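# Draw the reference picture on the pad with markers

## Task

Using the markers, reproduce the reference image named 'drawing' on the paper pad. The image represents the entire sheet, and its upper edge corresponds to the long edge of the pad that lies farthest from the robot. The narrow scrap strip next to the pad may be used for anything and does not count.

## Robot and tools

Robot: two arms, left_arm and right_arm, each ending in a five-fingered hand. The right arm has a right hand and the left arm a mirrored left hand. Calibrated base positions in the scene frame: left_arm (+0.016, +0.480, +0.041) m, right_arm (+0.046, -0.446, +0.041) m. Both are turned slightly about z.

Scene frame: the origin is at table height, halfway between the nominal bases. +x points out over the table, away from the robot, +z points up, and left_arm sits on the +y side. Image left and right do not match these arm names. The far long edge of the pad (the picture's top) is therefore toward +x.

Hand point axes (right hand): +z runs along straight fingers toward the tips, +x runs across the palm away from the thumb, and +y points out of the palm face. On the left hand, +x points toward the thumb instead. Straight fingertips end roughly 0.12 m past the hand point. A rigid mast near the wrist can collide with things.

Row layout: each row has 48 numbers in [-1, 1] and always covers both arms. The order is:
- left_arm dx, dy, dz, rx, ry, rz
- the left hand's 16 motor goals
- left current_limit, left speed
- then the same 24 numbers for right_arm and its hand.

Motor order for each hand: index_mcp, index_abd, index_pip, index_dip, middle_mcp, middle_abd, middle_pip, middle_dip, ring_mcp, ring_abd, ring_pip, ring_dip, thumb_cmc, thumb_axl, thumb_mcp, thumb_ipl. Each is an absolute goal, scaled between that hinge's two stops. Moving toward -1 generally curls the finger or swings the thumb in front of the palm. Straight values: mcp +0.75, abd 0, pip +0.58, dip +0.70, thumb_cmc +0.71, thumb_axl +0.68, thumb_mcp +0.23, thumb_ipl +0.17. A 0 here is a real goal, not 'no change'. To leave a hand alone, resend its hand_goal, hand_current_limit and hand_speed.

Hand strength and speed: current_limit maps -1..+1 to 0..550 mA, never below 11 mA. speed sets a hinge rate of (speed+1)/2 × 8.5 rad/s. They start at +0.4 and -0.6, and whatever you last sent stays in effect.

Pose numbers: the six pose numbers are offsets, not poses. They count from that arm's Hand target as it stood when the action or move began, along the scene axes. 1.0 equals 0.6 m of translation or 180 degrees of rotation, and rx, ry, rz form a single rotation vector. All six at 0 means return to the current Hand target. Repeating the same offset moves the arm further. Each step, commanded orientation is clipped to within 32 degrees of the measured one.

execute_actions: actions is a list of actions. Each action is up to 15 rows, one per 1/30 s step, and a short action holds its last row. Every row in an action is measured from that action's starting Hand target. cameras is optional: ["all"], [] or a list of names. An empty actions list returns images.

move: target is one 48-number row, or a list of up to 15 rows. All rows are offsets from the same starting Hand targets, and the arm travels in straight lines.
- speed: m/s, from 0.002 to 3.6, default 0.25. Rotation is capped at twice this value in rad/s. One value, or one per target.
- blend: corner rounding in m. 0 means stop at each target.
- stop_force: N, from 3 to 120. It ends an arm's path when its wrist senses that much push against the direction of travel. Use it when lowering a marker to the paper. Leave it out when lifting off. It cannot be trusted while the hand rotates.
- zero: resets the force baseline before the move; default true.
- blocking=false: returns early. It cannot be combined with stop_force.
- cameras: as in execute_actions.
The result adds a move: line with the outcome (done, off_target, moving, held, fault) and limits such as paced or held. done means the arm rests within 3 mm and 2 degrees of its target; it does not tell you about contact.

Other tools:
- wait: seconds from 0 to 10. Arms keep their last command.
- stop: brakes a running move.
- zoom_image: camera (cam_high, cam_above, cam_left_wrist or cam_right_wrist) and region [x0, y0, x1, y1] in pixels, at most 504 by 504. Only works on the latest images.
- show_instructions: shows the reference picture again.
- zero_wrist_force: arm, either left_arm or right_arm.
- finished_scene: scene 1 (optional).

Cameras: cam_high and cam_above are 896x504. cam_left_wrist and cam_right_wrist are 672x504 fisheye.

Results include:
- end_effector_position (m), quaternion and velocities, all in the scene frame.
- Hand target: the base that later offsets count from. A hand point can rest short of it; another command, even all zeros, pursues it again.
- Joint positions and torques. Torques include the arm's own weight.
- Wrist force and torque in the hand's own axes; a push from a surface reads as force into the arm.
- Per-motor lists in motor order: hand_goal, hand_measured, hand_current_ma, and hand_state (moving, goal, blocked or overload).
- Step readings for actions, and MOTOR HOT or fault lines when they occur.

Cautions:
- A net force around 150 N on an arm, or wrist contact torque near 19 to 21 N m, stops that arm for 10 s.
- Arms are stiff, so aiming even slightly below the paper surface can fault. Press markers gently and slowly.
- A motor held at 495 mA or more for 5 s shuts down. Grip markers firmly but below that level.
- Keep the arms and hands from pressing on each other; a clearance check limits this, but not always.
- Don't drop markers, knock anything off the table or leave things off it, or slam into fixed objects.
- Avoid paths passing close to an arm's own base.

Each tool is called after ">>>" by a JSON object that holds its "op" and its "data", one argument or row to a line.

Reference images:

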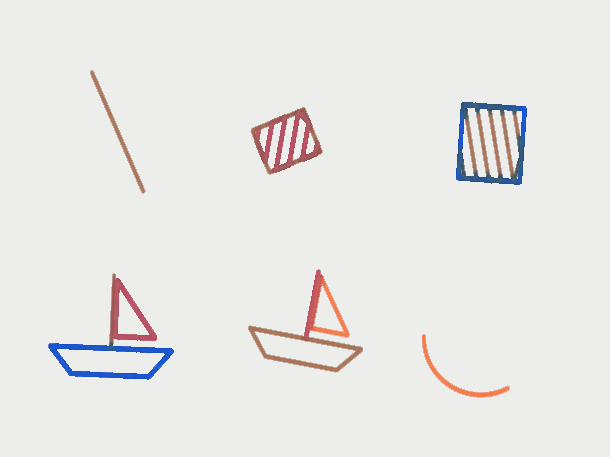

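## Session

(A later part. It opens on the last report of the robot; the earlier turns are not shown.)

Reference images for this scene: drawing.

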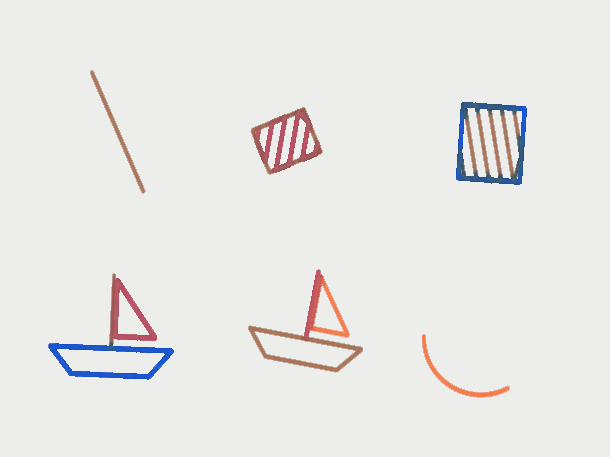

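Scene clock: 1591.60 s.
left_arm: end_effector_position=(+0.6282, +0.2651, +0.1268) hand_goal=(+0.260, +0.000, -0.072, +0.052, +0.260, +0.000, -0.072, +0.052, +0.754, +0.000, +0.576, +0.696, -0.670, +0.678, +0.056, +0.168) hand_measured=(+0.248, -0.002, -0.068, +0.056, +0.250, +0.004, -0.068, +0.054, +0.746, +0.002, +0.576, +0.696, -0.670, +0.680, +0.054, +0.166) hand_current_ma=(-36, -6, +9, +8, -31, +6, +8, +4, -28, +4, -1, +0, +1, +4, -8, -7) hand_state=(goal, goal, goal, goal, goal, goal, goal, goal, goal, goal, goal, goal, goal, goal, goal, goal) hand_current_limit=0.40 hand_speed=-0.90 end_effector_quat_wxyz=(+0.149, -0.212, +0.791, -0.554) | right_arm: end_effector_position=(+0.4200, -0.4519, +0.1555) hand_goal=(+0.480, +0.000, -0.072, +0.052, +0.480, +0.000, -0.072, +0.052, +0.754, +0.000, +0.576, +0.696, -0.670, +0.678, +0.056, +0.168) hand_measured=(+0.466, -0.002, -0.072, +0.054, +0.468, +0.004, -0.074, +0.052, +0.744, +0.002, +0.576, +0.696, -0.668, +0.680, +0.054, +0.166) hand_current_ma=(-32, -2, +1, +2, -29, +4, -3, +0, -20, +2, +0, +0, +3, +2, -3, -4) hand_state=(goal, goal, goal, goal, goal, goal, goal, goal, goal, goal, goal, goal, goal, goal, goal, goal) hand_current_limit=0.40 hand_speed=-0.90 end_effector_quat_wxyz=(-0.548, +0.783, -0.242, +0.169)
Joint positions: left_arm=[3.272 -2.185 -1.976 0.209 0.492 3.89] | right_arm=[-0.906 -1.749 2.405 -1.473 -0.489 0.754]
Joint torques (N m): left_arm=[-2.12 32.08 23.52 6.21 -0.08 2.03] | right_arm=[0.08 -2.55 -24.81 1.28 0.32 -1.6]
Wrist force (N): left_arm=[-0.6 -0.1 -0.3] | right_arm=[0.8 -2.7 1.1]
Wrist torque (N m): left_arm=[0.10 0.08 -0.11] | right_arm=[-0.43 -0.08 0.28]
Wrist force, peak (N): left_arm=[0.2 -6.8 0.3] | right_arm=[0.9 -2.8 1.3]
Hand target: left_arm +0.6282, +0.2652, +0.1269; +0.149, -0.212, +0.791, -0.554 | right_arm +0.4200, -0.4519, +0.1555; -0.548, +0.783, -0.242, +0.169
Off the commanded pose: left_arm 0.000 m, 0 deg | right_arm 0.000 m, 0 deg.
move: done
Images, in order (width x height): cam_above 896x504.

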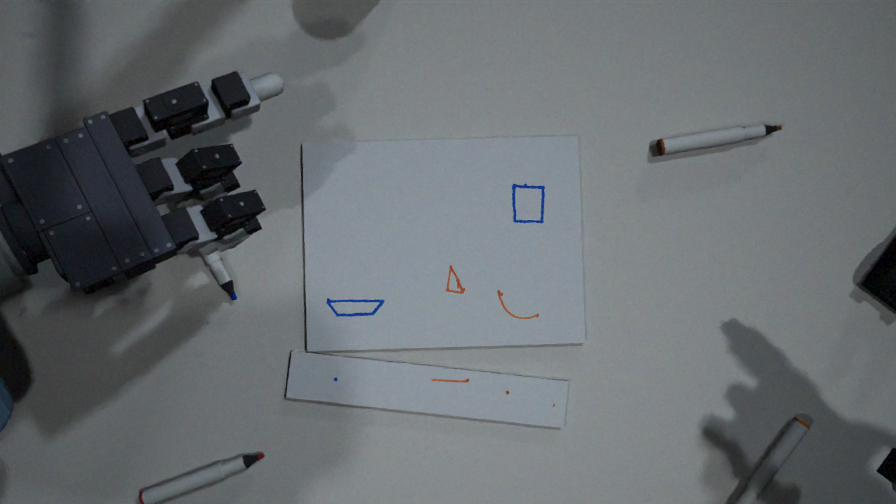

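>>> {"op": "move", "data": {
  "target": [
    [-0.4307,0.0487,0.05,0,0,0.4561,0.479,0,-0.073,0.051,0.479,0,-0.073,0.051,0.754,0,0.576,0.696,-0.671,0.677,0.056,0.168,0.4,-0.8,0,0,0,0,0,0,0.479,0,-0.073,0.051,0.479,0,-0.073,0.051,0.754,0,0.576,0.696,-0.671,0.677,0.056,0.168,0.4,-0.8],
    [-0.4307,0.0487,-0.1115,0,0,0.4561,0.479,0,-0.073,0.051,0.479,0,-0.073,0.051,0.754,0,0.576,0.696,-0.671,0.677,0.056,0.168,0.4,-0.8,0,0,0,0,0,0,0.479,0,-0.073,0.051,0.479,0,-0.073,0.051,0.754,0,0.576,0.696,-0.671,0.677,0.056,0.168,0.4,-0.8]
  ],
  "speed": [0.2,0.1],
  "cameras": ["cam_above"]
}}

>>> {"op": "zoom_image", "data": {
  "camera": "cam_above",
  "region": [100, 384, 280, 504]
}}

Scene clock: 1629.90 s.
left_arm: end_effector_position=(+0.3698, +0.2943, +0.0600) hand_goal=(+0.480, +0.000, -0.072, +0.052, +0.480, +0.000, -0.072, +0.052, +0.754, +0.000, +0.576, +0.696, -0.670, +0.678, +0.056, +0.168) hand_measured=(+0.466, -0.002, -0.070, +0.056, +0.468, +0.002, -0.070, +0.054, +0.744, +0.002, +0.576, +0.696, -0.670, +0.680, +0.054, +0.166) hand_current_ma=(-49, -5, +6, +8, -41, +6, +5, +4, -28, +4, -1, +0, +1, +4, -6, -7) hand_state=(goal, goal, goal, goal, goal, goal, goal, goal, goal, goal, goal, goal, goal, goal, goal, goal) hand_current_limit=0.40 hand_speed=-0.80 end_effector_quat_wxyz=(-0.476, +0.680, -0.457, +0.320) | right_arm: end_effector_position=(+0.4200, -0.4519, +0.1555) hand_goal=(+0.480, +0.000, -0.072, +0.052, +0.480, +0.000, -0.072, +0.052, +0.754, +0.000, +0.576, +0.696, -0.670, +0.678, +0.056, +0.168) hand_measured=(+0.466, -0.002, -0.072, +0.054, +0.468, +0.004, -0.074, +0.052, +0.744, +0.002, +0.576, +0.696, -0.668, +0.680, +0.054, +0.166) hand_current_ma=(-32, -2, +1, +2, -29, +4, -3, +0, -20, +2, +0, +0, +3, +2, -3, -4) hand_state=(goal, goal, goal, goal, goal, goal, goal, goal, goal, goal, goal, goal, goal, goal, goal, goal) hand_current_limit=0.40 hand_speed=-0.80 end_effector_quat_wxyz=(-0.548, +0.783, -0.242, +0.169)
Joint positions: left_arm=[2.636 -2.316 -2.594 1.264 2.356 2.771] | right_arm=[-0.906 -1.749 2.405 -1.473 -0.489 0.754]
Joint torques (N m): left_arm=[3.2 19.22 -9.81 2.31 -1.85 -0.72] | right_arm=[-0.27 -4.14 -23.56 1.28 0.15 -1.62]
Wrist force (N): left_arm=[-0.5 -0.1 -0.5] | right_arm=[0.7 -2.3 1.3]
Wrist torque (N m): left_arm=[0.11 0.06 -0.08] | right_arm=[-0.39 -0.08 0.29]
Wrist force, peak (N): left_arm=[-0.9 -1.3 -1.0] | right_arm=[1.1 -2.7 1.5]
Hand target: left_arm +0.3698, +0.2944, +0.0600; -0.476, +0.680, -0.457, +0.320 | right_arm +0.4200, -0.4519, +0.1555; -0.548, +0.783, -0.242, +0.169
Off the commanded pose: left_arm 0.000 m, 0 deg | right_arm 0.000 m, 0 deg.
move: done
Images, in order (width x height): cam_above 896x504.

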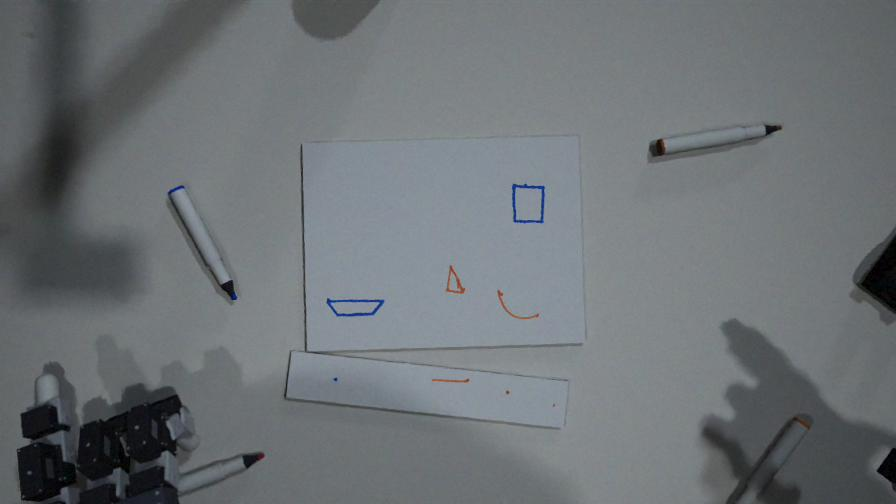

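Scaled by 2.800.

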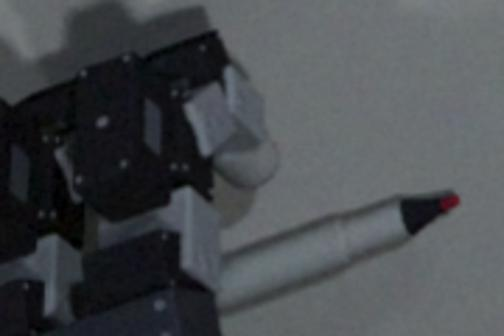

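>>> {"op": "zoom_image", "data": {
  "camera": "cam_above",
  "region": [80, 384, 200, 474]
}}

Scaled by 4.200.

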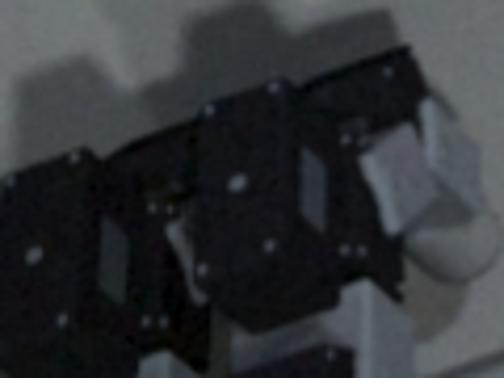

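>>> {"op": "move", "data": {
  "target": [
    [0.0038,-0.0093,-0.025,0,0,0,0.479,0,-0.073,0.051,0.479,0,-0.073,0.051,0.754,0,0.576,0.696,-0.671,0.677,0.056,0.168,0.4,-0.8,0,0,0,0,0,0,0.479,0,-0.073,0.051,0.479,0,-0.073,0.051,0.754,0,0.576,0.696,-0.671,0.677,0.056,0.168,0.4,-0.8]
  ],
  "speed": 0.04
}}

>>> {"op": "move", "data": {
  "target": [
    [0,0,-0.025,0,0,0,0.479,0,-0.073,0.051,0.479,0,-0.073,0.051,0.754,0,0.576,0.696,-0.671,0.677,0.056,0.168,0.4,-0.8,0,0,0,0,0,0,0.479,0,-0.073,0.051,0.479,0,-0.073,0.051,0.754,0,0.576,0.696,-0.671,0.677,0.056,0.168,0.4,-0.8]
  ],
  "speed": 0.01,
  "stop_force": 4,
  "cameras": ["cam_above"]
}}

>>> {"op": "zoom_image", "data": {
  "camera": "cam_above",
  "region": [100, 384, 280, 504]
}}

Scene clock: 1654.80 s.
left_arm: end_effector_position=(+0.3722, +0.2887, +0.0451) hand_goal=(+0.480, +0.000, -0.072, +0.052, +0.480, +0.000, -0.072, +0.052, +0.754, +0.000, +0.576, +0.696, -0.670, +0.678, +0.056, +0.168) hand_measured=(+0.466, -0.002, -0.070, +0.056, +0.468, +0.002, -0.070, +0.054, +0.744, +0.002, +0.576, +0.696, -0.670, +0.680, +0.054, +0.166) hand_current_ma=(-49, -5, +6, +8, -41, +6, +5, +4, -28, +4, -1, +0, +1, +4, -6, -7) hand_state=(goal, goal, goal, goal, goal, goal, goal, goal, goal, goal, goal, goal, goal, goal, goal, goal) hand_current_limit=0.40 hand_speed=-0.80 end_effector_quat_wxyz=(-0.476, +0.680, -0.457, +0.320) | right_arm: end_effector_position=(+0.4200, -0.4519, +0.1555) hand_goal=(+0.480, +0.000, -0.072, +0.052, +0.480, +0.000, -0.072, +0.052, +0.754, +0.000, +0.576, +0.696, -0.670, +0.678, +0.056, +0.168) hand_measured=(+0.466, -0.002, -0.072, +0.054, +0.468, +0.004, -0.074, +0.052, +0.744, +0.002, +0.576, +0.696, -0.668, +0.680, +0.054, +0.166) hand_current_ma=(-32, -2, +1, +2, -29, +4, -3, +0, -20, +2, +0, +0, +3, +2, -3, -4) hand_state=(goal, goal, goal, goal, goal, goal, goal, goal, goal, goal, goal, goal, goal, goal, goal, goal) hand_current_limit=0.40 hand_speed=-0.80 end_effector_quat_wxyz=(-0.548, +0.783, -0.242, +0.169)
Joint positions: left_arm=[2.621 -2.374 -2.567 1.288 2.369 2.76] | right_arm=[-0.906 -1.749 2.405 -1.473 -0.489 0.754]
Joint torques (N m): left_arm=[6.7 34.48 -10.46 -0.39 -1.5 1.86] | right_arm=[-0.58 -4.09 -23.62 1.47 0.23 -1.63]
Wrist force (N): left_arm=[-0.5 -0.4 -0.9] | right_arm=[1.0 -2.3 1.0]
Wrist torque (N m): left_arm=[0.10 0.04 -0.07] | right_arm=[-0.39 -0.11 0.31]
Wrist force, peak (N): left_arm=[-1.0 -0.3 -1.0] | right_arm=[0.7 -2.8 1.4]
Hand target: left_arm +0.3721, +0.2888, +0.0450; -0.476, +0.680, -0.457, +0.320 | right_arm +0.4200, -0.4519, +0.1555; -0.548, +0.783, -0.242, +0.169
Off the commanded pose: left_arm 0.000 m, 0 deg | right_arm 0.000 m, 0 deg.
move: done

Scene clock: 1656.60 s.
left_arm: end_effector_position=(+0.3721, +0.2888, +0.0362) hand_goal=(+0.480, +0.000, -0.072, +0.052, +0.480, +0.000, -0.072, +0.052, +0.754, +0.000, +0.576, +0.696, -0.670, +0.678, +0.056, +0.168) hand_measured=(+0.466, -0.002, -0.070, +0.056, +0.468, +0.002, -0.070, +0.054, +0.744, +0.002, +0.576, +0.696, -0.672, +0.680, +0.054, +0.166) hand_current_ma=(-48, -5, +6, +8, -41, +6, +5, +4, -28, +4, -1, +0, -5, +3, -3, -6) hand_state=(goal, goal, goal, goal, goal, goal, goal, goal, goal, goal, goal, goal, goal, goal, goal, goal) hand_current_limit=0.40 hand_speed=-0.80 end_effector_quat_wxyz=(-0.476, +0.680, -0.457, +0.320) | right_arm: end_effector_position=(+0.4200, -0.4519, +0.1555) hand_goal=(+0.480, +0.000, -0.072, +0.052, +0.480, +0.000, -0.072, +0.052, +0.754, +0.000, +0.576, +0.696, -0.670, +0.678, +0.056, +0.168) hand_measured=(+0.466, -0.002, -0.072, +0.054, +0.468, +0.004, -0.074, +0.052, +0.744, +0.002, +0.576, +0.696, -0.668, +0.680, +0.054, +0.166) hand_current_ma=(-32, -2, +1, +2, -29, +4, -3, +0, -20, +2, +0, +0, +3, +2, -3, -4) hand_state=(goal, goal, goal, goal, goal, goal, goal, goal, goal, goal, goal, goal, goal, goal, goal, goal) hand_current_limit=0.40 hand_speed=-0.80 end_effector_quat_wxyz=(-0.548, +0.783, -0.242, +0.169)
Joint positions: left_arm=[2.621 -2.411 -2.558 1.316 2.369 2.761] | right_arm=[-0.906 -1.749 2.405 -1.473 -0.489 0.754]
Joint torques (N m): left_arm=[5.48 23.63 -11.25 -0.88 -1.99 1.59] | right_arm=[0.62 -3.12 -23.14 1.29 0.17 -1.49]
Wrist force (N): left_arm=[-0.6 -1.7 -1.0] | right_arm=[0.8 -2.2 1.3]
Wrist torque (N m): left_arm=[-0.01 0.08 -0.10] | right_arm=[-0.38 -0.09 0.30]
Wrist force, peak (N): left_arm=[-0.1 -7.9 -2.3] | right_arm=[1.0 -2.6 1.5]
Hand target: left_arm +0.3721, +0.2888, +0.0362; -0.476, +0.680, -0.457, +0.320 (not the last commanded pose) | right_arm +0.4200, -0.4519, +0.1555; -0.548, +0.783, -0.242, +0.169
Off the commanded pose: left_arm 0.006 m, 0 deg | right_arm 0.000 m, 0 deg.
move: contact (left_arm)
Images, in order (width x height): cam_above 896x504.

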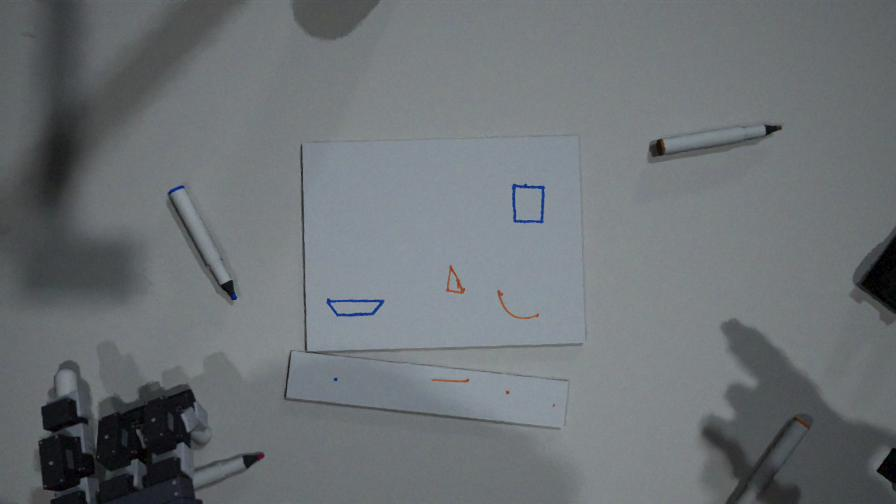

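Scaled by 2.800.

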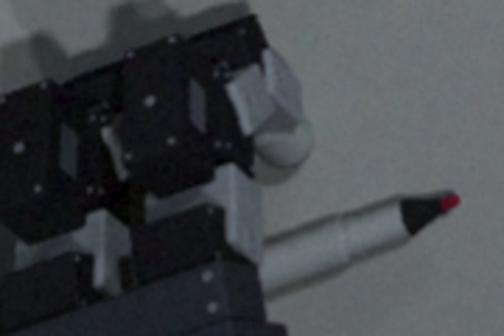

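>>> {"op": "move", "data": {
  "target": [
    [0,0,0.0075,0,0,0,0.479,0,-0.073,0.051,0.479,0,-0.073,0.051,0.754,0,0.576,0.696,-0.671,0.677,0.056,0.168,0.4,-0.85,0,0,0,0,0,0,0.479,0,-0.073,0.051,0.479,0,-0.073,0.051,0.754,0,0.576,0.696,-0.671,0.677,0.056,0.168,0.4,-0.8]
  ],
  "speed": 0.02
}}

>>> {"op": "move", "data": {
  "target": [
    [0,0,0,0,0,0,0.22,0,-0.073,0.051,0.22,0,-0.073,0.051,0.754,0,0.576,0.696,-0.671,0.677,-0.15,0.168,0.4,-0.85,0,0,0,0,0,0,0.479,0,-0.073,0.051,0.479,0,-0.073,0.051,0.754,0,0.576,0.696,-0.671,0.677,0.056,0.168,0.4,-0.8]
  ],
  "speed": 0.02
}}

>>> {"op": "move", "data": {
  "target": [
    [0,0,-0.025,0,0,0,0.22,0,-0.073,0.051,0.22,0,-0.073,0.051,0.754,0,0.576,0.696,-0.671,0.677,-0.15,0.168,0.4,-0.85,0,0,0,0,0,0,0.479,0,-0.073,0.051,0.479,0,-0.073,0.051,0.754,0,0.576,0.696,-0.671,0.677,0.056,0.168,0.4,-0.8]
  ],
  "speed": 0.01,
  "stop_force": 4,
  "cameras": ["cam_above","cam_left_wrist"]
}}

>>> {"op": "zoom_image", "data": {
  "camera": "cam_above",
  "region": [100, 384, 280, 504]
}}

Scene clock: 1676.47 s.
left_arm: end_effector_position=(+0.3721, +0.2888, +0.0407) hand_goal=(+0.480, +0.000, -0.072, +0.052, +0.480, +0.000, -0.072, +0.052, +0.754, +0.000, +0.576, +0.696, -0.670, +0.678, +0.056, +0.168) hand_measured=(+0.466, -0.002, -0.070, +0.056, +0.468, +0.002, -0.070, +0.054, +0.744, +0.002, +0.576, +0.696, -0.672, +0.680, +0.054, +0.166) hand_current_ma=(-48, -5, +6, +8, -41, +6, +5, +4, -28, +4, -1, +0, -5, +3, -3, -6) hand_state=(goal, goal, goal, goal, goal, goal, goal, goal, goal, goal, goal, goal, goal, goal, goal, goal) hand_current_limit=0.40 hand_speed=-0.85 end_effector_quat_wxyz=(-0.476, +0.680, -0.457, +0.319) | right_arm: end_effector_position=(+0.4200, -0.4519, +0.1555) hand_goal=(+0.480, +0.000, -0.072, +0.052, +0.480, +0.000, -0.072, +0.052, +0.754, +0.000, +0.576, +0.696, -0.670, +0.678, +0.056, +0.168) hand_measured=(+0.466, -0.002, -0.072, +0.054, +0.468, +0.004, -0.074, +0.052, +0.744, +0.002, +0.576, +0.696, -0.668, +0.680, +0.054, +0.166) hand_current_ma=(-32, -2, +1, +2, -29, +4, -3, +0, -20, +2, +0, +0, +3, +2, -3, -4) hand_state=(goal, goal, goal, goal, goal, goal, goal, goal, goal, goal, goal, goal, goal, goal, goal, goal) hand_current_limit=0.40 hand_speed=-0.80 end_effector_quat_wxyz=(-0.548, +0.783, -0.242, +0.169)
Joint positions: left_arm=[2.621 -2.392 -2.563 1.301 2.369 2.76] | right_arm=[-0.906 -1.749 2.405 -1.473 -0.489 0.754]
Joint torques (N m): left_arm=[-2.85 19.71 -3.28 3.09 -1.75 0.01] | right_arm=[2.94 -3.08 -22.98 1.23 0.17 -1.58]
Wrist force (N): left_arm=[-0.7 -0.3 -0.4] | right_arm=[1.1 -2.3 1.3]
Wrist torque (N m): left_arm=[0.06 0.08 -0.09] | right_arm=[-0.39 -0.12 0.31]
Wrist force, peak (N): left_arm=[-0.6 -2.2 -0.7] | right_arm=[1.1 -2.9 1.6]
Hand target: left_arm +0.3721, +0.2888, +0.0407; -0.476, +0.680, -0.457, +0.320 | right_arm +0.4200, -0.4519, +0.1555; -0.548, +0.783, -0.242, +0.169
Off the commanded pose: left_arm 0.000 m, 0 deg | right_arm 0.000 m, 0 deg.
move: done

Scene clock: 1677.23 s.
left_arm: end_effector_position=(+0.3721, +0.2888, +0.0407) hand_goal=(+0.220, +0.000, -0.072, +0.052, +0.220, +0.000, -0.072, +0.052, +0.754, +0.000, +0.576, +0.696, -0.670, +0.678, -0.150, +0.168) hand_measured=(+0.218, -0.002, -0.070, +0.056, +0.218, +0.002, -0.070, +0.054, +0.744, +0.002, +0.576, +0.696, -0.672, +0.680, -0.146, +0.166) hand_current_ma=(-4, -5, +6, +8, -3, +6, +5, +4, -28, +4, -1, +0, -5, +3, +10, -5) hand_state=(goal, goal, goal, goal, goal, goal, goal, goal, goal, goal, goal, goal, goal, goal, goal, goal) hand_current_limit=0.40 hand_speed=-0.85 end_effector_quat_wxyz=(-0.476, +0.680, -0.457, +0.320) | right_arm: end_effector_position=(+0.4200, -0.4519, +0.1555) hand_goal=(+0.480, +0.000, -0.072, +0.052, +0.480, +0.000, -0.072, +0.052, +0.754, +0.000, +0.576, +0.696, -0.670, +0.678, +0.056, +0.168) hand_measured=(+0.466, -0.002, -0.072, +0.054, +0.468, +0.004, -0.074, +0.052, +0.744, +0.002, +0.576, +0.696, -0.668, +0.680, +0.054, +0.166) hand_current_ma=(-32, -2, +1, +2, -29, +4, -3, +0, -20, +2, +0, +0, +3, +2, -3, -4) hand_state=(goal, goal, goal, goal, goal, goal, goal, goal, goal, goal, goal, goal, goal, goal, goal, goal) hand_current_limit=0.40 hand_speed=-0.80 end_effector_quat_wxyz=(-0.548, +0.783, -0.242, +0.169)
Joint positions: left_arm=[2.621 -2.392 -2.563 1.302 2.369 2.76] | right_arm=[-0.906 -1.749 2.405 -1.473 -0.489 0.754]
Joint torques (N m): left_arm=[-4.89 20.73 2.39 5.74 -1.62 -0.49] | right_arm=[1.3 -4.16 -23.39 1.15 0.26 -1.33]
Wrist force (N): left_arm=[-0.7 -0.4 -0.5] | right_arm=[1.2 -2.5 0.9]
Wrist torque (N m): left_arm=[0.09 0.09 -0.10] | right_arm=[-0.39 -0.13 0.33]
Wrist force, peak (N): left_arm=[-0.9 -0.3 -1.0] | right_arm=[1.1 -2.8 1.0]
Hand target: left_arm +0.3721, +0.2888, +0.0407; -0.476, +0.680, -0.457, +0.320 | right_arm +0.4200, -0.4519, +0.1555; -0.548, +0.783, -0.242, +0.169
Off the commanded pose: left_arm 0.000 m, 0 deg | right_arm 0.000 m, 0 deg.
move: done

Scene clock: 1678.77 s.
left_arm: end_effector_position=(+0.3721, +0.2888, +0.0344) hand_goal=(+0.220, +0.000, -0.072, +0.052, +0.220, +0.000, -0.072, +0.052, +0.754, +0.000, +0.576, +0.696, -0.670, +0.678, -0.150, +0.168) hand_measured=(+0.222, -0.002, -0.076, +0.048, +0.218, +0.002, -0.072, +0.050, +0.744, +0.002, +0.576, +0.696, -0.672, +0.680, -0.146, +0.166) hand_current_ma=(+2, -4, -8, -12, -3, +5, -2, -5, -28, +4, -1, +0, -5, +3, +11, -5) hand_state=(goal, goal, goal, goal, goal, goal, goal, goal, goal, goal, goal, goal, goal, goal, goal, goal) hand_current_limit=0.40 hand_speed=-0.85 end_effector_quat_wxyz=(-0.476, +0.680, -0.457, +0.320) | right_arm: end_effector_position=(+0.4200, -0.4519, +0.1555) hand_goal=(+0.480, +0.000, -0.072, +0.052, +0.480, +0.000, -0.072, +0.052, +0.754, +0.000, +0.576, +0.696, -0.670, +0.678, +0.056, +0.168) hand_measured=(+0.466, -0.002, -0.072, +0.054, +0.468, +0.004, -0.074, +0.052, +0.744, +0.002, +0.576, +0.696, -0.668, +0.680, +0.054, +0.166) hand_current_ma=(-32, -2, +1, +2, -29, +4, -3, +0, -20, +2, +0, +0, +3, +2, -3, -4) hand_state=(goal, goal, goal, goal, goal, goal, goal, goal, goal, goal, goal, goal, goal, goal, goal, goal) hand_current_limit=0.40 hand_speed=-0.80 end_effector_quat_wxyz=(-0.548, +0.783, -0.242, +0.169)
Joint positions: left_arm=[2.621 -2.418 -2.556 1.321 2.369 2.76] | right_arm=[-0.906 -1.749 2.405 -1.473 -0.489 0.754]
Joint torques (N m): left_arm=[-5.21 24.21 -11.58 -0.87 -0.91 -1.76] | right_arm=[2.22 -2.6 -24.08 1.42 0.21 -1.5]
Wrist force (N): left_arm=[-0.5 -1.2 -0.2] | right_arm=[0.8 -2.0 1.2]
Wrist torque (N m): left_arm=[0.10 0.08 -0.11] | right_arm=[-0.34 -0.08 0.30]
Wrist force, peak (N): left_arm=[-1.1 -6.1 -0.5] | right_arm=[1.2 -2.6 1.6]
Hand target: left_arm +0.3721, +0.2888, +0.0344; -0.476, +0.680, -0.457, +0.320 (not the last commanded pose) | right_arm +0.4200, -0.4519, +0.1555; -0.548, +0.783, -0.242, +0.169
Off the commanded pose: left_arm 0.009 m, 0 deg | right_arm 0.000 m, 0 deg.
move: contact (left_arm)
Images, in order (width x height): cam_above 896x504, cam_left_wrist 672x504.

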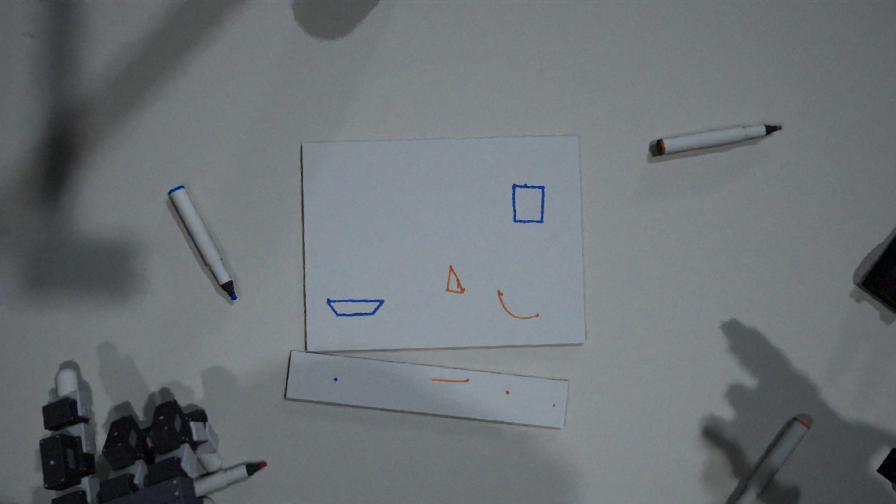

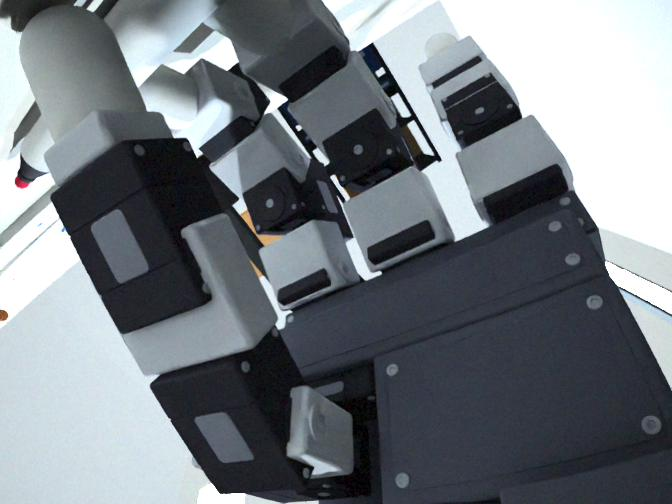

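Scaled by 2.800.

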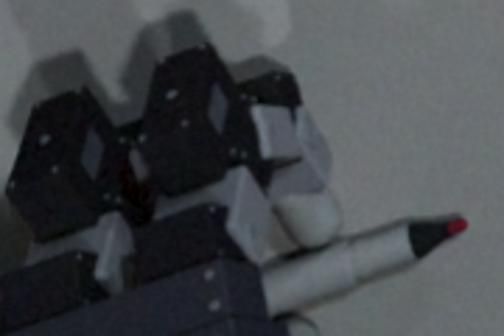

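>>> {"op": "move", "data": {
  "target": [
    [0,0,-0.0017,0,0,0,0.22,0,-0.073,0.051,0.22,0,-0.073,0.051,0.754,0,0.576,0.696,-0.671,0.677,-0.15,0.168,0.4,-0.85,0,0,0,0,0,0,0.479,0,-0.073,0.051,0.479,0,-0.073,0.051,0.754,0,0.576,0.696,-0.671,0.677,0.056,0.168,0.4,-0.8]
  ],
  "speed": 0.02
}}

>>> {"op": "move", "data": {
  "target": [
    [0,0,0,0,0,0,0.06,0,-0.073,0.051,0.06,0,-0.073,0.051,0.754,0,0.576,0.696,-0.671,0.677,-0.295,0.168,0.75,-0.9,0,0,0,0,0,0,0.479,0,-0.073,0.051,0.479,0,-0.073,0.051,0.754,0,0.576,0.696,-0.671,0.677,0.056,0.168,0.4,-0.8]
  ],
  "speed": 0.02,
  "cameras": ["cam_above","cam_left_wrist"]
}}

>>> {"op": "zoom_image", "data": {
  "camera": "cam_above",
  "region": [100, 384, 280, 504]
}}

Scene clock: 1689.77 s.
left_arm: end_effector_position=(+0.3721, +0.2888, +0.0334) hand_goal=(+0.220, +0.000, -0.072, +0.052, +0.220, +0.000, -0.072, +0.052, +0.754, +0.000, +0.576, +0.696, -0.670, +0.678, -0.150, +0.168) hand_measured=(+0.226, -0.002, -0.082, +0.042, +0.220, +0.000, -0.078, +0.046, +0.744, +0.002, +0.576, +0.696, -0.672, +0.678, -0.146, +0.166) hand_current_ma=(+16, -4, -28, -32, +2, +0, -13, -19, -28, +4, -1, +0, -7, +1, +10, -3) hand_state=(goal, goal, goal, goal, goal, goal, goal, goal, goal, goal, goal, goal, goal, goal, goal, goal) hand_current_limit=0.40 hand_speed=-0.85 end_effector_quat_wxyz=(-0.476, +0.680, -0.457, +0.320) | right_arm: end_effector_position=(+0.4200, -0.4519, +0.1555) hand_goal=(+0.480, +0.000, -0.072, +0.052, +0.480, +0.000, -0.072, +0.052, +0.754, +0.000, +0.576, +0.696, -0.670, +0.678, +0.056, +0.168) hand_measured=(+0.466, -0.002, -0.072, +0.054, +0.468, +0.004, -0.074, +0.052, +0.744, +0.002, +0.576, +0.696, -0.668, +0.680, +0.054, +0.166) hand_current_ma=(-32, -2, +1, +2, -29, +4, -3, +0, -20, +2, +0, +0, +3, +2, -3, -4) hand_state=(goal, goal, goal, goal, goal, goal, goal, goal, goal, goal, goal, goal, goal, goal, goal, goal) hand_current_limit=0.40 hand_speed=-0.80 end_effector_quat_wxyz=(-0.548, +0.783, -0.242, +0.169)
Joint positions: left_arm=[2.621 -2.422 -2.555 1.324 2.369 2.76] | right_arm=[-0.906 -1.749 2.405 -1.473 -0.489 0.754]
Joint torques (N m): left_arm=[-5.08 23.13 3.26 2.1 -1 -1.87] | right_arm=[1.64 -3.17 -23.37 1.49 0.28 -1.4]
Wrist force (N): left_arm=[-0.8 -13.8 -4.5] | right_arm=[1.0 -2.6 1.2]
Wrist torque (N m): left_arm=[-0.56 0.03 -0.01] | right_arm=[-0.43 -0.11 0.30]
Wrist force, peak (N): left_arm=[-1.6 -14.1 -4.4] | right_arm=[0.9 -2.8 1.1]
Hand target: left_arm +0.3721, +0.2888, +0.0334; -0.476, +0.680, -0.457, +0.320 | right_arm +0.4200, -0.4519, +0.1555; -0.548, +0.783, -0.242, +0.169
Off the commanded pose: left_arm 0.000 m, 0 deg | right_arm 0.000 m, 0 deg.
move: done

Scene clock: 1690.43 s.
left_arm: end_effector_position=(+0.3721, +0.2888, +0.0334) hand_goal=(+0.060, +0.000, -0.072, +0.052, +0.060, +0.000, -0.072, +0.052, +0.754, +0.000, +0.576, +0.696, -0.670, +0.678, -0.294, +0.168) hand_measured=(+0.210, -0.002, -0.068, +0.042, +0.142, +0.000, -0.060, +0.050, +0.744, +0.002, +0.576, +0.696, -0.672, +0.678, -0.170, +0.192) hand_current_ma=(+480, -5, +8, -32, +354, +0, +37, -4, -28, +4, -1, +0, -4, +1, +481, +118) hand_state=(blocked, goal, goal, goal, blocked, goal, goal, goal, goal, goal, goal, goal, goal, goal, blocked, blocked) hand_current_limit=0.75 hand_speed=-0.90 end_effector_quat_wxyz=(-0.476, +0.680, -0.457, +0.320) | right_arm: end_effector_position=(+0.4200, -0.4519, +0.1555) hand_goal=(+0.480, +0.000, -0.072, +0.052, +0.480, +0.000, -0.072, +0.052, +0.754, +0.000, +0.576, +0.696, -0.670, +0.678, +0.056, +0.168) hand_measured=(+0.466, -0.002, -0.072, +0.054, +0.468, +0.004, -0.074, +0.052, +0.744, +0.002, +0.576, +0.696, -0.668, +0.680, +0.054, +0.166) hand_current_ma=(-32, -2, +1, +2, -29, +4, -3, +0, -20, +2, +0, +0, +3, +2, -3, -4) hand_state=(goal, goal, goal, goal, goal, goal, goal, goal, goal, goal, goal, goal, goal, goal, goal, goal) hand_current_limit=0.40 hand_speed=-0.80 end_effector_quat_wxyz=(-0.548, +0.783, -0.242, +0.169)
Joint positions: left_arm=[2.621 -2.422 -2.555 1.324 2.369 2.76] | right_arm=[-0.906 -1.749 2.405 -1.473 -0.489 0.754]
Joint torques (N m): left_arm=[-5.04 30.54 1.36 -1.95 -0.99 -1.87] | right_arm=[2.67 -4.11 -23.33 1.32 0.02 -1.47]
Wrist force (N): left_arm=[-1.3 -10.4 -0.5] | right_arm=[1.2 -2.3 0.9]
Wrist torque (N m): left_arm=[-0.21 0.15 -0.14] | right_arm=[-0.36 -0.13 0.32]
Wrist force, peak (N): left_arm=[-1.4 -14.0 -4.6] | right_arm=[0.9 -2.8 1.2]
Hand target: left_arm +0.3721, +0.2888, +0.0334; -0.476, +0.680, -0.457, +0.320 | right_arm +0.4200, -0.4519, +0.1555; -0.548, +0.783, -0.242, +0.169
Off the commanded pose: left_arm 0.000 m, 0 deg | right_arm 0.000 m, 0 deg.
move: done
Images, in order (width x height): cam_above 896x504, cam_left_wrist 672x504.

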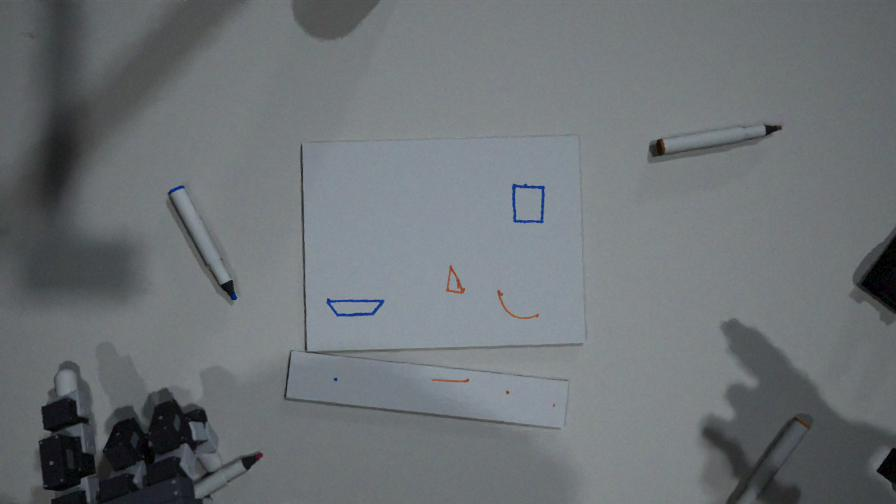

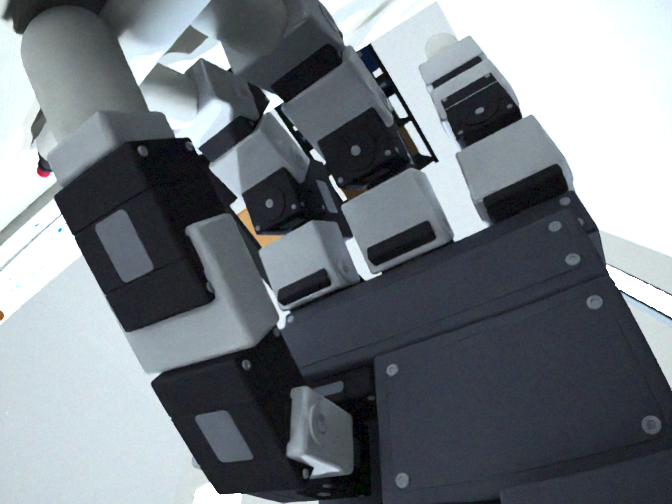

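Scaled by 2.800.

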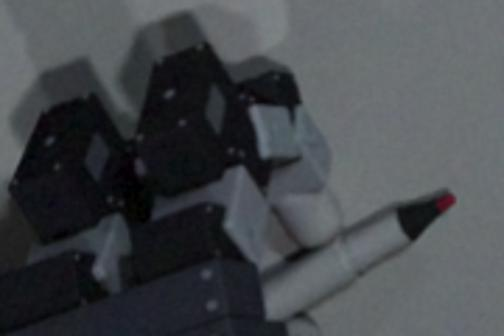

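>>> {"op": "move", "data": {
  "target": [
    [0,0,0.12,0,0,0,0.06,0,-0.073,0.051,0.06,0,-0.073,0.051,0.754,0,0.576,0.696,-0.671,0.677,-0.295,0.168,0.75,-0.9,0,0,0,0,0,0,0.479,0,-0.073,0.051,0.479,0,-0.073,0.051,0.754,0,0.576,0.696,-0.671,0.677,0.056,0.168,0.4,-0.8]
  ],
  "speed": 0.03,
  "cameras": ["cam_above","cam_left_wrist"]
}}

>>> {"op": "zoom_image", "data": {
  "camera": "cam_above",
  "region": [70, 364, 280, 504]
}}

Scene clock: 1701.70 s.
left_arm: end_effector_position=(+0.3720, +0.2888, +0.1053) hand_goal=(+0.060, +0.000, -0.072, +0.052, +0.060, +0.000, -0.072, +0.052, +0.754, +0.000, +0.576, +0.696, -0.670, +0.678, -0.294, +0.168) hand_measured=(+0.160, +0.004, -0.044, +0.060, +0.134, +0.000, -0.048, +0.060, +0.744, +0.002, +0.576, +0.696, -0.678, +0.674, -0.170, +0.208) hand_current_ma=(+441, +8, +97, +24, +316, +0, +80, +22, -29, +4, -1, +0, -21, -11, +481, +205) hand_state=(blocked, goal, blocked, goal, blocked, goal, blocked, goal, goal, goal, goal, goal, goal, goal, blocked, blocked) hand_current_limit=0.75 hand_speed=-0.90 end_effector_quat_wxyz=(-0.476, +0.680, -0.457, +0.319) | right_arm: end_effector_position=(+0.4200, -0.4519, +0.1555) hand_goal=(+0.480, +0.000, -0.072, +0.052, +0.480, +0.000, -0.072, +0.052, +0.754, +0.000, +0.576, +0.696, -0.670, +0.678, +0.056, +0.168) hand_measured=(+0.466, -0.002, -0.072, +0.054, +0.468, +0.004, -0.074, +0.052, +0.744, +0.002, +0.576, +0.696, -0.668, +0.680, +0.054, +0.166) hand_current_ma=(-32, -2, +1, +2, -29, +4, -3, +0, -20, +2, +0, +0, +3, +2, -3, -4) hand_state=(goal, goal, goal, goal, goal, goal, goal, goal, goal, goal, goal, goal, goal, goal, goal, goal) hand_current_limit=0.40 hand_speed=-0.80 end_effector_quat_wxyz=(-0.548, +0.783, -0.242, +0.169)
Joint positions: left_arm=[2.621 -2.105 -2.606 1.058 2.369 2.761] | right_arm=[-0.906 -1.749 2.405 -1.473 -0.489 0.754]
Joint torques (N m): left_arm=[4.89 17.25 5.18 5.69 -0.08 -1.9] | right_arm=[1.58 -3.41 -23.45 1.18 -0.02 -1.3]
Wrist force (N): left_arm=[-0.3 0.1 -0.8] | right_arm=[1.0 -2.4 1.0]
Wrist torque (N m): left_arm=[0.20 0.04 -0.08] | right_arm=[-0.39 -0.10 0.31]
Wrist force, peak (N): left_arm=[-1.0 -10.7 -0.8] | right_arm=[0.9 -2.8 1.7]
Hand target: left_arm +0.3721, +0.2888, +0.1054; -0.476, +0.680, -0.457, +0.320 | right_arm +0.4200, -0.4519, +0.1555; -0.548, +0.783, -0.242, +0.169
Off the commanded pose: left_arm 0.000 m, 0 deg | right_arm 0.000 m, 0 deg.
move: done
Images, in order (width x height): cam_above 896x504, cam_left_wrist 672x504.

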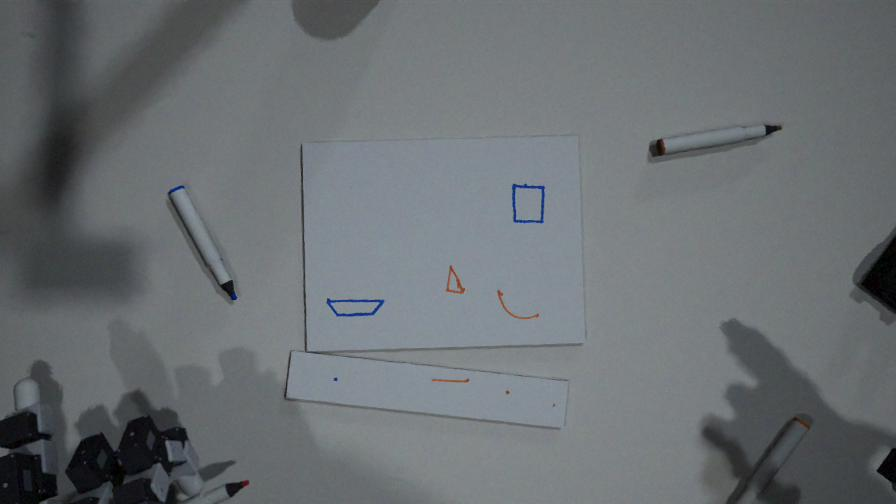

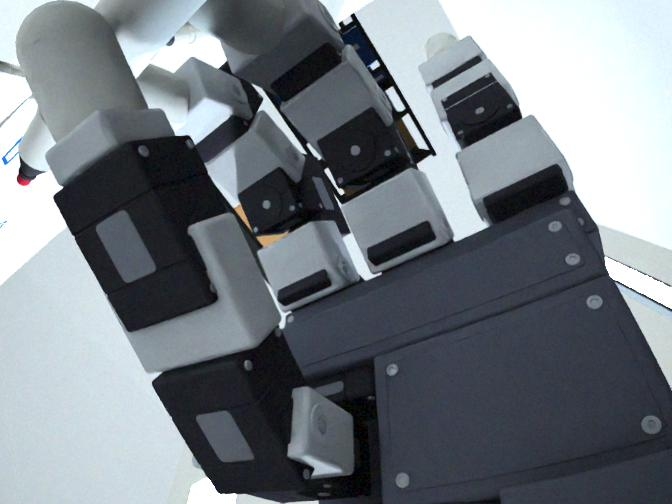

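Scaled by 2.400.

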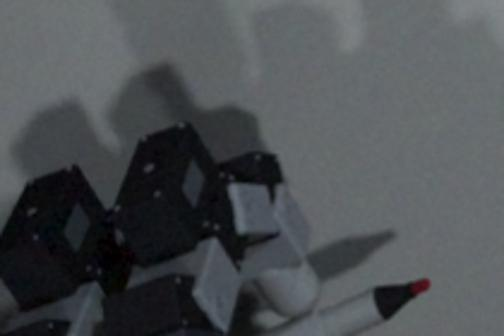

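>>> {"op": "move", "data": {
  "target": [
    [0,0,0.12,0,0,0,0.06,0,-0.073,0.051,0.06,0,-0.073,0.051,0.754,0,0.576,0.696,-0.671,0.677,-0.295,0.168,0.75,-0.9,0,0,0,0,0,0,0.479,0,-0.073,0.051,0.479,0,-0.073,0.051,0.754,0,0.576,0.696,-0.671,0.677,0.056,0.168,0.4,-0.8],
    [0.04,-0.05,0.12,0.3088,0.1255,0,0.06,0,-0.073,0.051,0.06,0,-0.073,0.051,0.754,0,0.576,0.696,-0.671,0.677,-0.295,0.168,0.75,-0.9,0,0,0,0,0,0,0.479,0,-0.073,0.051,0.479,0,-0.073,0.051,0.754,0,0.576,0.696,-0.671,0.677,0.056,0.168,0.4,-0.8]
  ],
  "speed": [0.1,0.15]
}}

>>> {"op": "move", "data": {
  "target": [
    [0.1577,-0.2828,0,0,0,-0.4561,0.06,0,-0.073,0.051,0.06,0,-0.073,0.051,0.754,0,0.576,0.696,-0.671,0.677,-0.295,0.168,0.75,-0.9,0,0,0,0,0,0,0.479,0,-0.073,0.051,0.479,0,-0.073,0.051,0.754,0,0.576,0.696,-0.671,0.677,0.056,0.168,0.4,-0.8]
  ],
  "speed": 0.15,
  "cameras": ["cam_above"]
}}

>>> {"op": "zoom_image", "data": {
  "camera": "cam_above",
  "region": [280, 324, 440, 444]
}}

Scene clock: 1716.30 s.
left_arm: end_effector_position=(+0.3733, +0.2872, +0.1776) hand_goal=(+0.060, +0.000, -0.072, +0.052, +0.060, +0.000, -0.072, +0.052, +0.754, +0.000, +0.576, +0.696, -0.670, +0.678, -0.294, +0.168) hand_measured=(+0.158, +0.004, -0.044, +0.060, +0.134, +0.000, -0.048, +0.060, +0.744, +0.002, +0.576, +0.696, -0.678, +0.674, -0.170, +0.208) hand_current_ma=(+436, +11, +97, +24, +316, +0, +81, +23, -30, +4, -1, +0, -22, -12, +481, +206) hand_state=(blocked, goal, blocked, goal, blocked, goal, blocked, goal, goal, goal, goal, goal, goal, goal, blocked, blocked) hand_current_limit=0.75 hand_speed=-0.90 end_effector_quat_wxyz=(-0.489, +0.670, -0.470, +0.301) | right_arm: end_effector_position=(+0.4200, -0.4519, +0.1555) hand_goal=(+0.480, +0.000, -0.072, +0.052, +0.480, +0.000, -0.072, +0.052, +0.754, +0.000, +0.576, +0.696, -0.670, +0.678, +0.056, +0.168) hand_measured=(+0.466, -0.002, -0.072, +0.054, +0.468, +0.004, -0.074, +0.052, +0.744, +0.002, +0.576, +0.696, -0.668, +0.680, +0.054, +0.166) hand_current_ma=(-32, -2, +1, +2, -29, +4, -3, +0, -20, +2, +0, +0, +3, +2, -3, -4) hand_state=(goal, goal, goal, goal, goal, goal, goal, goal, goal, goal, goal, goal, goal, goal, goal, goal) hand_current_limit=0.40 hand_speed=-0.80 end_effector_quat_wxyz=(-0.548, +0.783, -0.242, +0.169)
Joint positions: left_arm=[2.598 -1.784 -2.573 0.683 2.406 2.788] | right_arm=[-0.906 -1.749 2.405 -1.473 -0.489 0.754]
Joint torques (N m): left_arm=[6.37 16.33 2.94 5.55 -2.02 -1.88] | right_arm=[3.23 -3.47 -24.5 1.04 0.08 -1.6]
Wrist force (N): left_arm=[-0.8 0.0 -0.2] | right_arm=[1.2 -2.2 1.0]
Wrist torque (N m): left_arm=[0.12 0.10 -0.23] | right_arm=[-0.36 -0.14 0.34]
Wrist force, peak (N): left_arm=[-0.7 -1.4 -1.1] | right_arm=[1.2 -2.9 1.2]
Hand target: left_arm +0.3733, +0.2872, +0.1776; -0.489, +0.670, -0.470, +0.301 (not the last commanded pose) | right_arm +0.4200, -0.4519, +0.1555; -0.548, +0.783, -0.242, +0.169
Off the commanded pose: left_arm 0.036 m, 57 deg | right_arm 0.000 m, 0 deg.
move: held (left_arm; a check stopped the path); path passed 1 of 2 targets; limits=held
pose unreachable (left arm): on one or more control steps of this call, first in action 0 (counted from 0), this arm could not follow its commanded pose, so it was not sent that pose on those steps. It may still have moved: this result reports where it is.
cause: moving toward the commanded pose would bring two parts of the arm too close to each other (joints 4 (wrist 1) to 6 (wrist 3) lie between them).

Scene clock: 1721.57 s.
left_arm: end_effector_position=(+0.4680, +0.1176, +0.1775) hand_goal=(+0.060, +0.000, -0.072, +0.052, +0.060, +0.000, -0.072, +0.052, +0.754, +0.000, +0.576, +0.696, -0.670, +0.678, -0.294, +0.168) hand_measured=(+0.158, +0.004, -0.044, +0.060, +0.134, +0.000, -0.048, +0.060, +0.744, +0.002, +0.576, +0.696, -0.678, +0.674, -0.170, +0.208) hand_current_ma=(+436, +11, +97, +24, +316, +0, +81, +23, -30, +3, -1, +0, -23, -12, +481, +207) hand_state=(blocked, goal, blocked, goal, blocked, goal, blocked, goal, goal, goal, goal, goal, goal, goal, blocked, blocked) hand_current_limit=0.75 hand_speed=-0.90 end_effector_quat_wxyz=(+0.171, -0.197, +0.795, -0.548) | right_arm: end_effector_position=(+0.4200, -0.4519, +0.1555) hand_goal=(+0.480, +0.000, -0.072, +0.052, +0.480, +0.000, -0.072, +0.052, +0.754, +0.000, +0.576, +0.696, -0.670, +0.678, +0.056, +0.168) hand_measured=(+0.466, -0.002, -0.072, +0.054, +0.468, +0.004, -0.074, +0.052, +0.744, +0.002, +0.576, +0.696, -0.668, +0.680, +0.054, +0.166) hand_current_ma=(-32, -2, +1, +2, -29, +4, -3, +0, -20, +2, +0, +0, +3, +2, -3, -4) hand_state=(goal, goal, goal, goal, goal, goal, goal, goal, goal, goal, goal, goal, goal, goal, goal, goal) hand_current_limit=0.40 hand_speed=-0.80 end_effector_quat_wxyz=(-0.548, +0.783, -0.242, +0.169)
Joint positions: left_arm=[2.943 -1.964 -2.259 0.569 0.77 3.583] | right_arm=[-0.906 -1.749 2.405 -1.473 -0.489 0.754]
Joint torques (N m): left_arm=[-5.94 32.87 12.98 3.99 -1.78 0.42] | right_arm=[2.9 -2.94 -23.8 1.25 -0.12 -1.09]
Wrist force (N): left_arm=[-0.5 -0.4 -0.6] | right_arm=[1.0 -2.5 1.4]
Wrist torque (N m): left_arm=[0.07 0.03 -0.19] | right_arm=[-0.43 -0.12 0.31]
Wrist force, peak (N): left_arm=[-1.5 0.1 -0.7] | right_arm=[1.1 -2.9 1.3]
Hand target: left_arm +0.4679, +0.1175, +0.1776; +0.171, -0.197, +0.795, -0.548 | right_arm +0.4200, -0.4519, +0.1555; -0.548, +0.783, -0.242, +0.169
Off the commanded pose: left_arm 0.000 m, 0 deg | right_arm 0.000 m, 0 deg.
move: done
Images, in order (width x height): cam_above 896x504.

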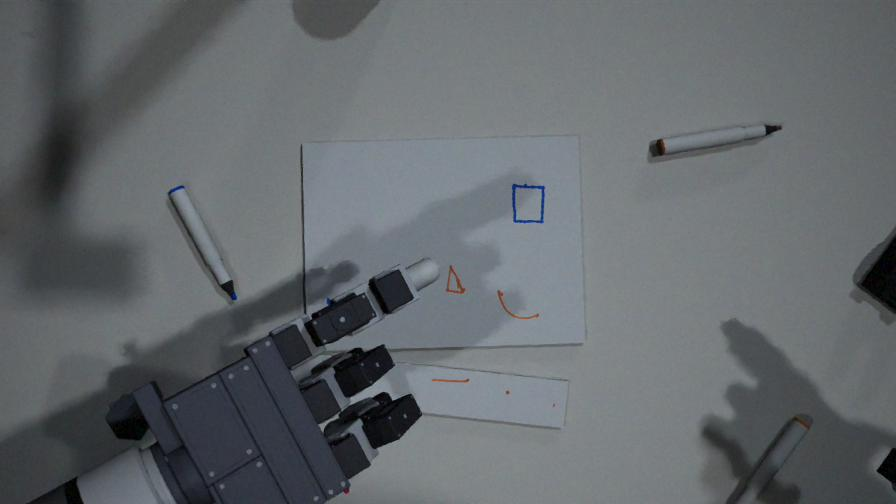

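Scaled by 3.150.

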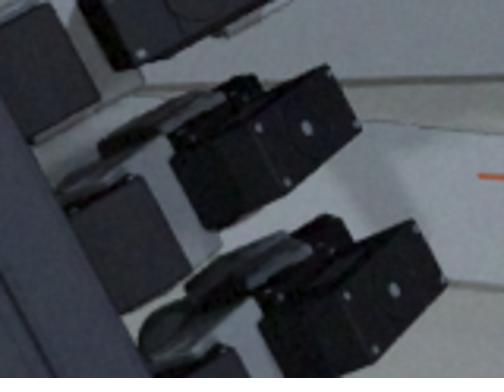

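>>> {"op": "move", "data": {
  "target": [
    [0.0378,-0.0473,0,0.1578,-0.2734,0,0.06,0,-0.073,0.051,0.06,0,-0.073,0.051,0.754,0,0.576,0.696,-0.671,0.677,-0.295,0.168,0.75,-0.9,0,0,0,0,0,0,0.479,0,-0.073,0.051,0.479,0,-0.073,0.051,0.754,0,0.576,0.696,-0.671,0.677,0.056,0.168,0.4,-0.8],
    [0.0378,-0.0473,-0.1,0.1578,-0.2734,0,0.06,0,-0.073,0.051,0.06,0,-0.073,0.051,0.754,0,0.576,0.696,-0.671,0.677,-0.295,0.168,0.75,-0.9,0,0,0,0,0,0,0.479,0,-0.073,0.051,0.479,0,-0.073,0.051,0.754,0,0.576,0.696,-0.671,0.677,0.056,0.168,0.4,-0.8]
  ],
  "speed": 0.15,
  "cameras": ["cam_above","cam_left_wrist"]
}}

>>> {"op": "zoom_image", "data": {
  "camera": "cam_above",
  "region": [280, 324, 440, 444]
}}

Scene clock: 1736.63 s.
left_arm: end_effector_position=(+0.4907, +0.0891, +0.1176) hand_goal=(+0.060, +0.000, -0.072, +0.052, +0.060, +0.000, -0.072, +0.052, +0.754, +0.000, +0.576, +0.696, -0.670, +0.678, -0.294, +0.168) hand_measured=(+0.158, +0.006, -0.044, +0.060, +0.134, +0.002, -0.048, +0.060, +0.744, +0.002, +0.576, +0.696, -0.678, +0.674, -0.170, +0.208) hand_current_ma=(+436, +16, +97, +24, +316, +2, +81, +23, -29, +4, -1, +0, -22, -12, +481, +207) hand_state=(blocked, goal, blocked, goal, blocked, goal, blocked, goal, goal, goal, goal, goal, goal, goal, blocked, blocked) hand_current_limit=0.75 hand_speed=-0.90 end_effector_quat_wxyz=(+0.524, +0.093, +0.759, -0.374) | right_arm: end_effector_position=(+0.4200, -0.4519, +0.1555) hand_goal=(+0.480, +0.000, -0.072, +0.052, +0.480, +0.000, -0.072, +0.052, +0.754, +0.000, +0.576, +0.696, -0.670, +0.678, +0.056, +0.168) hand_measured=(+0.466, -0.002, -0.072, +0.054, +0.468, +0.004, -0.074, +0.052, +0.744, +0.002, +0.576, +0.696, -0.668, +0.680, +0.054, +0.166) hand_current_ma=(-32, -2, +1, +2, -29, +4, -3, +0, -20, +2, +0, +0, +3, +2, -3, -4) hand_state=(goal, goal, goal, goal, goal, goal, goal, goal, goal, goal, goal, goal, goal, goal, goal, goal) hand_current_limit=0.40 hand_speed=-0.80 end_effector_quat_wxyz=(-0.548, +0.783, -0.242, +0.169)
Joint positions: left_arm=[2.62 -2.35 -2.209 1.241 1.312 4.26] | right_arm=[-0.906 -1.749 2.405 -1.473 -0.489 0.754]
Joint torques (N m): left_arm=[2.36 25.79 -1.62 3.34 -1.64 -0.04] | right_arm=[3.28 -2.22 -21.87 1.18 0 -1.29]
Wrist force (N): left_arm=[0.3 0.1 0.1] | right_arm=[0.7 -2.1 1.4]
Wrist torque (N m): left_arm=[0.07 -0.06 -0.04] | right_arm=[-0.37 -0.08 0.29]
Wrist force, peak (N): left_arm=[1.4 0.7 0.7] | right_arm=[1.1 -2.8 1.2]
Hand target: left_arm +0.4906, +0.0891, +0.1176; +0.524, +0.093, +0.759, -0.374 | right_arm +0.4200, -0.4519, +0.1555; -0.548, +0.783, -0.242, +0.169
Off the commanded pose: left_arm 0.000 m, 0 deg | right_arm 0.000 m, 0 deg.
move: done
Images, in order (width x height): cam_above 896x504, cam_left_wrist 672x504.

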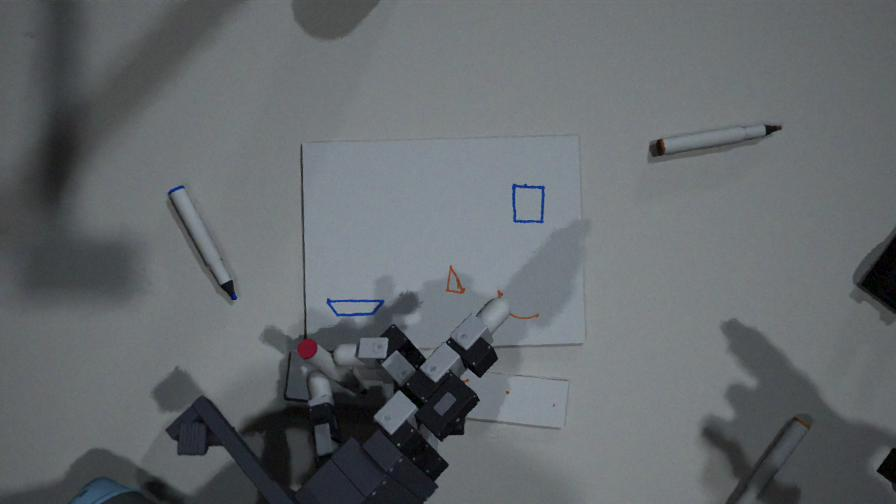

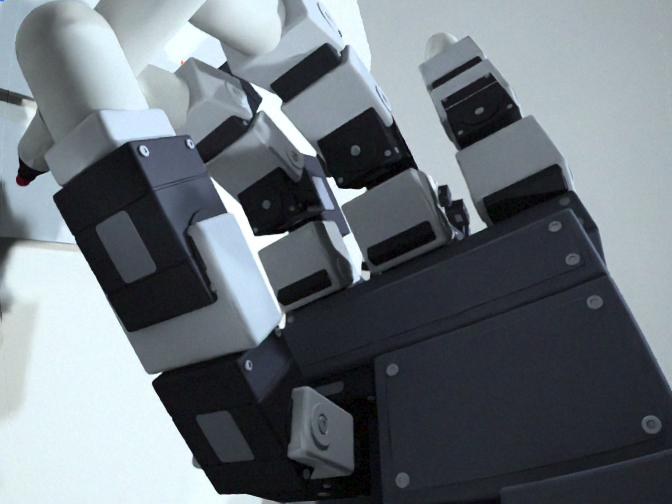

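Scaled by 3.150.

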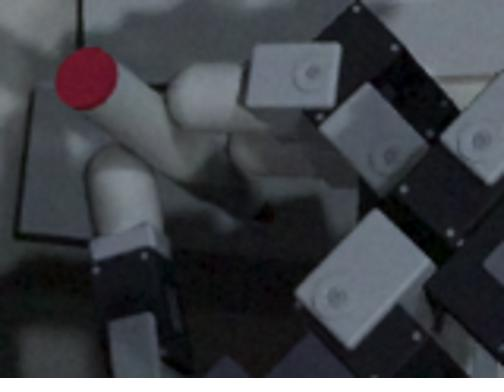

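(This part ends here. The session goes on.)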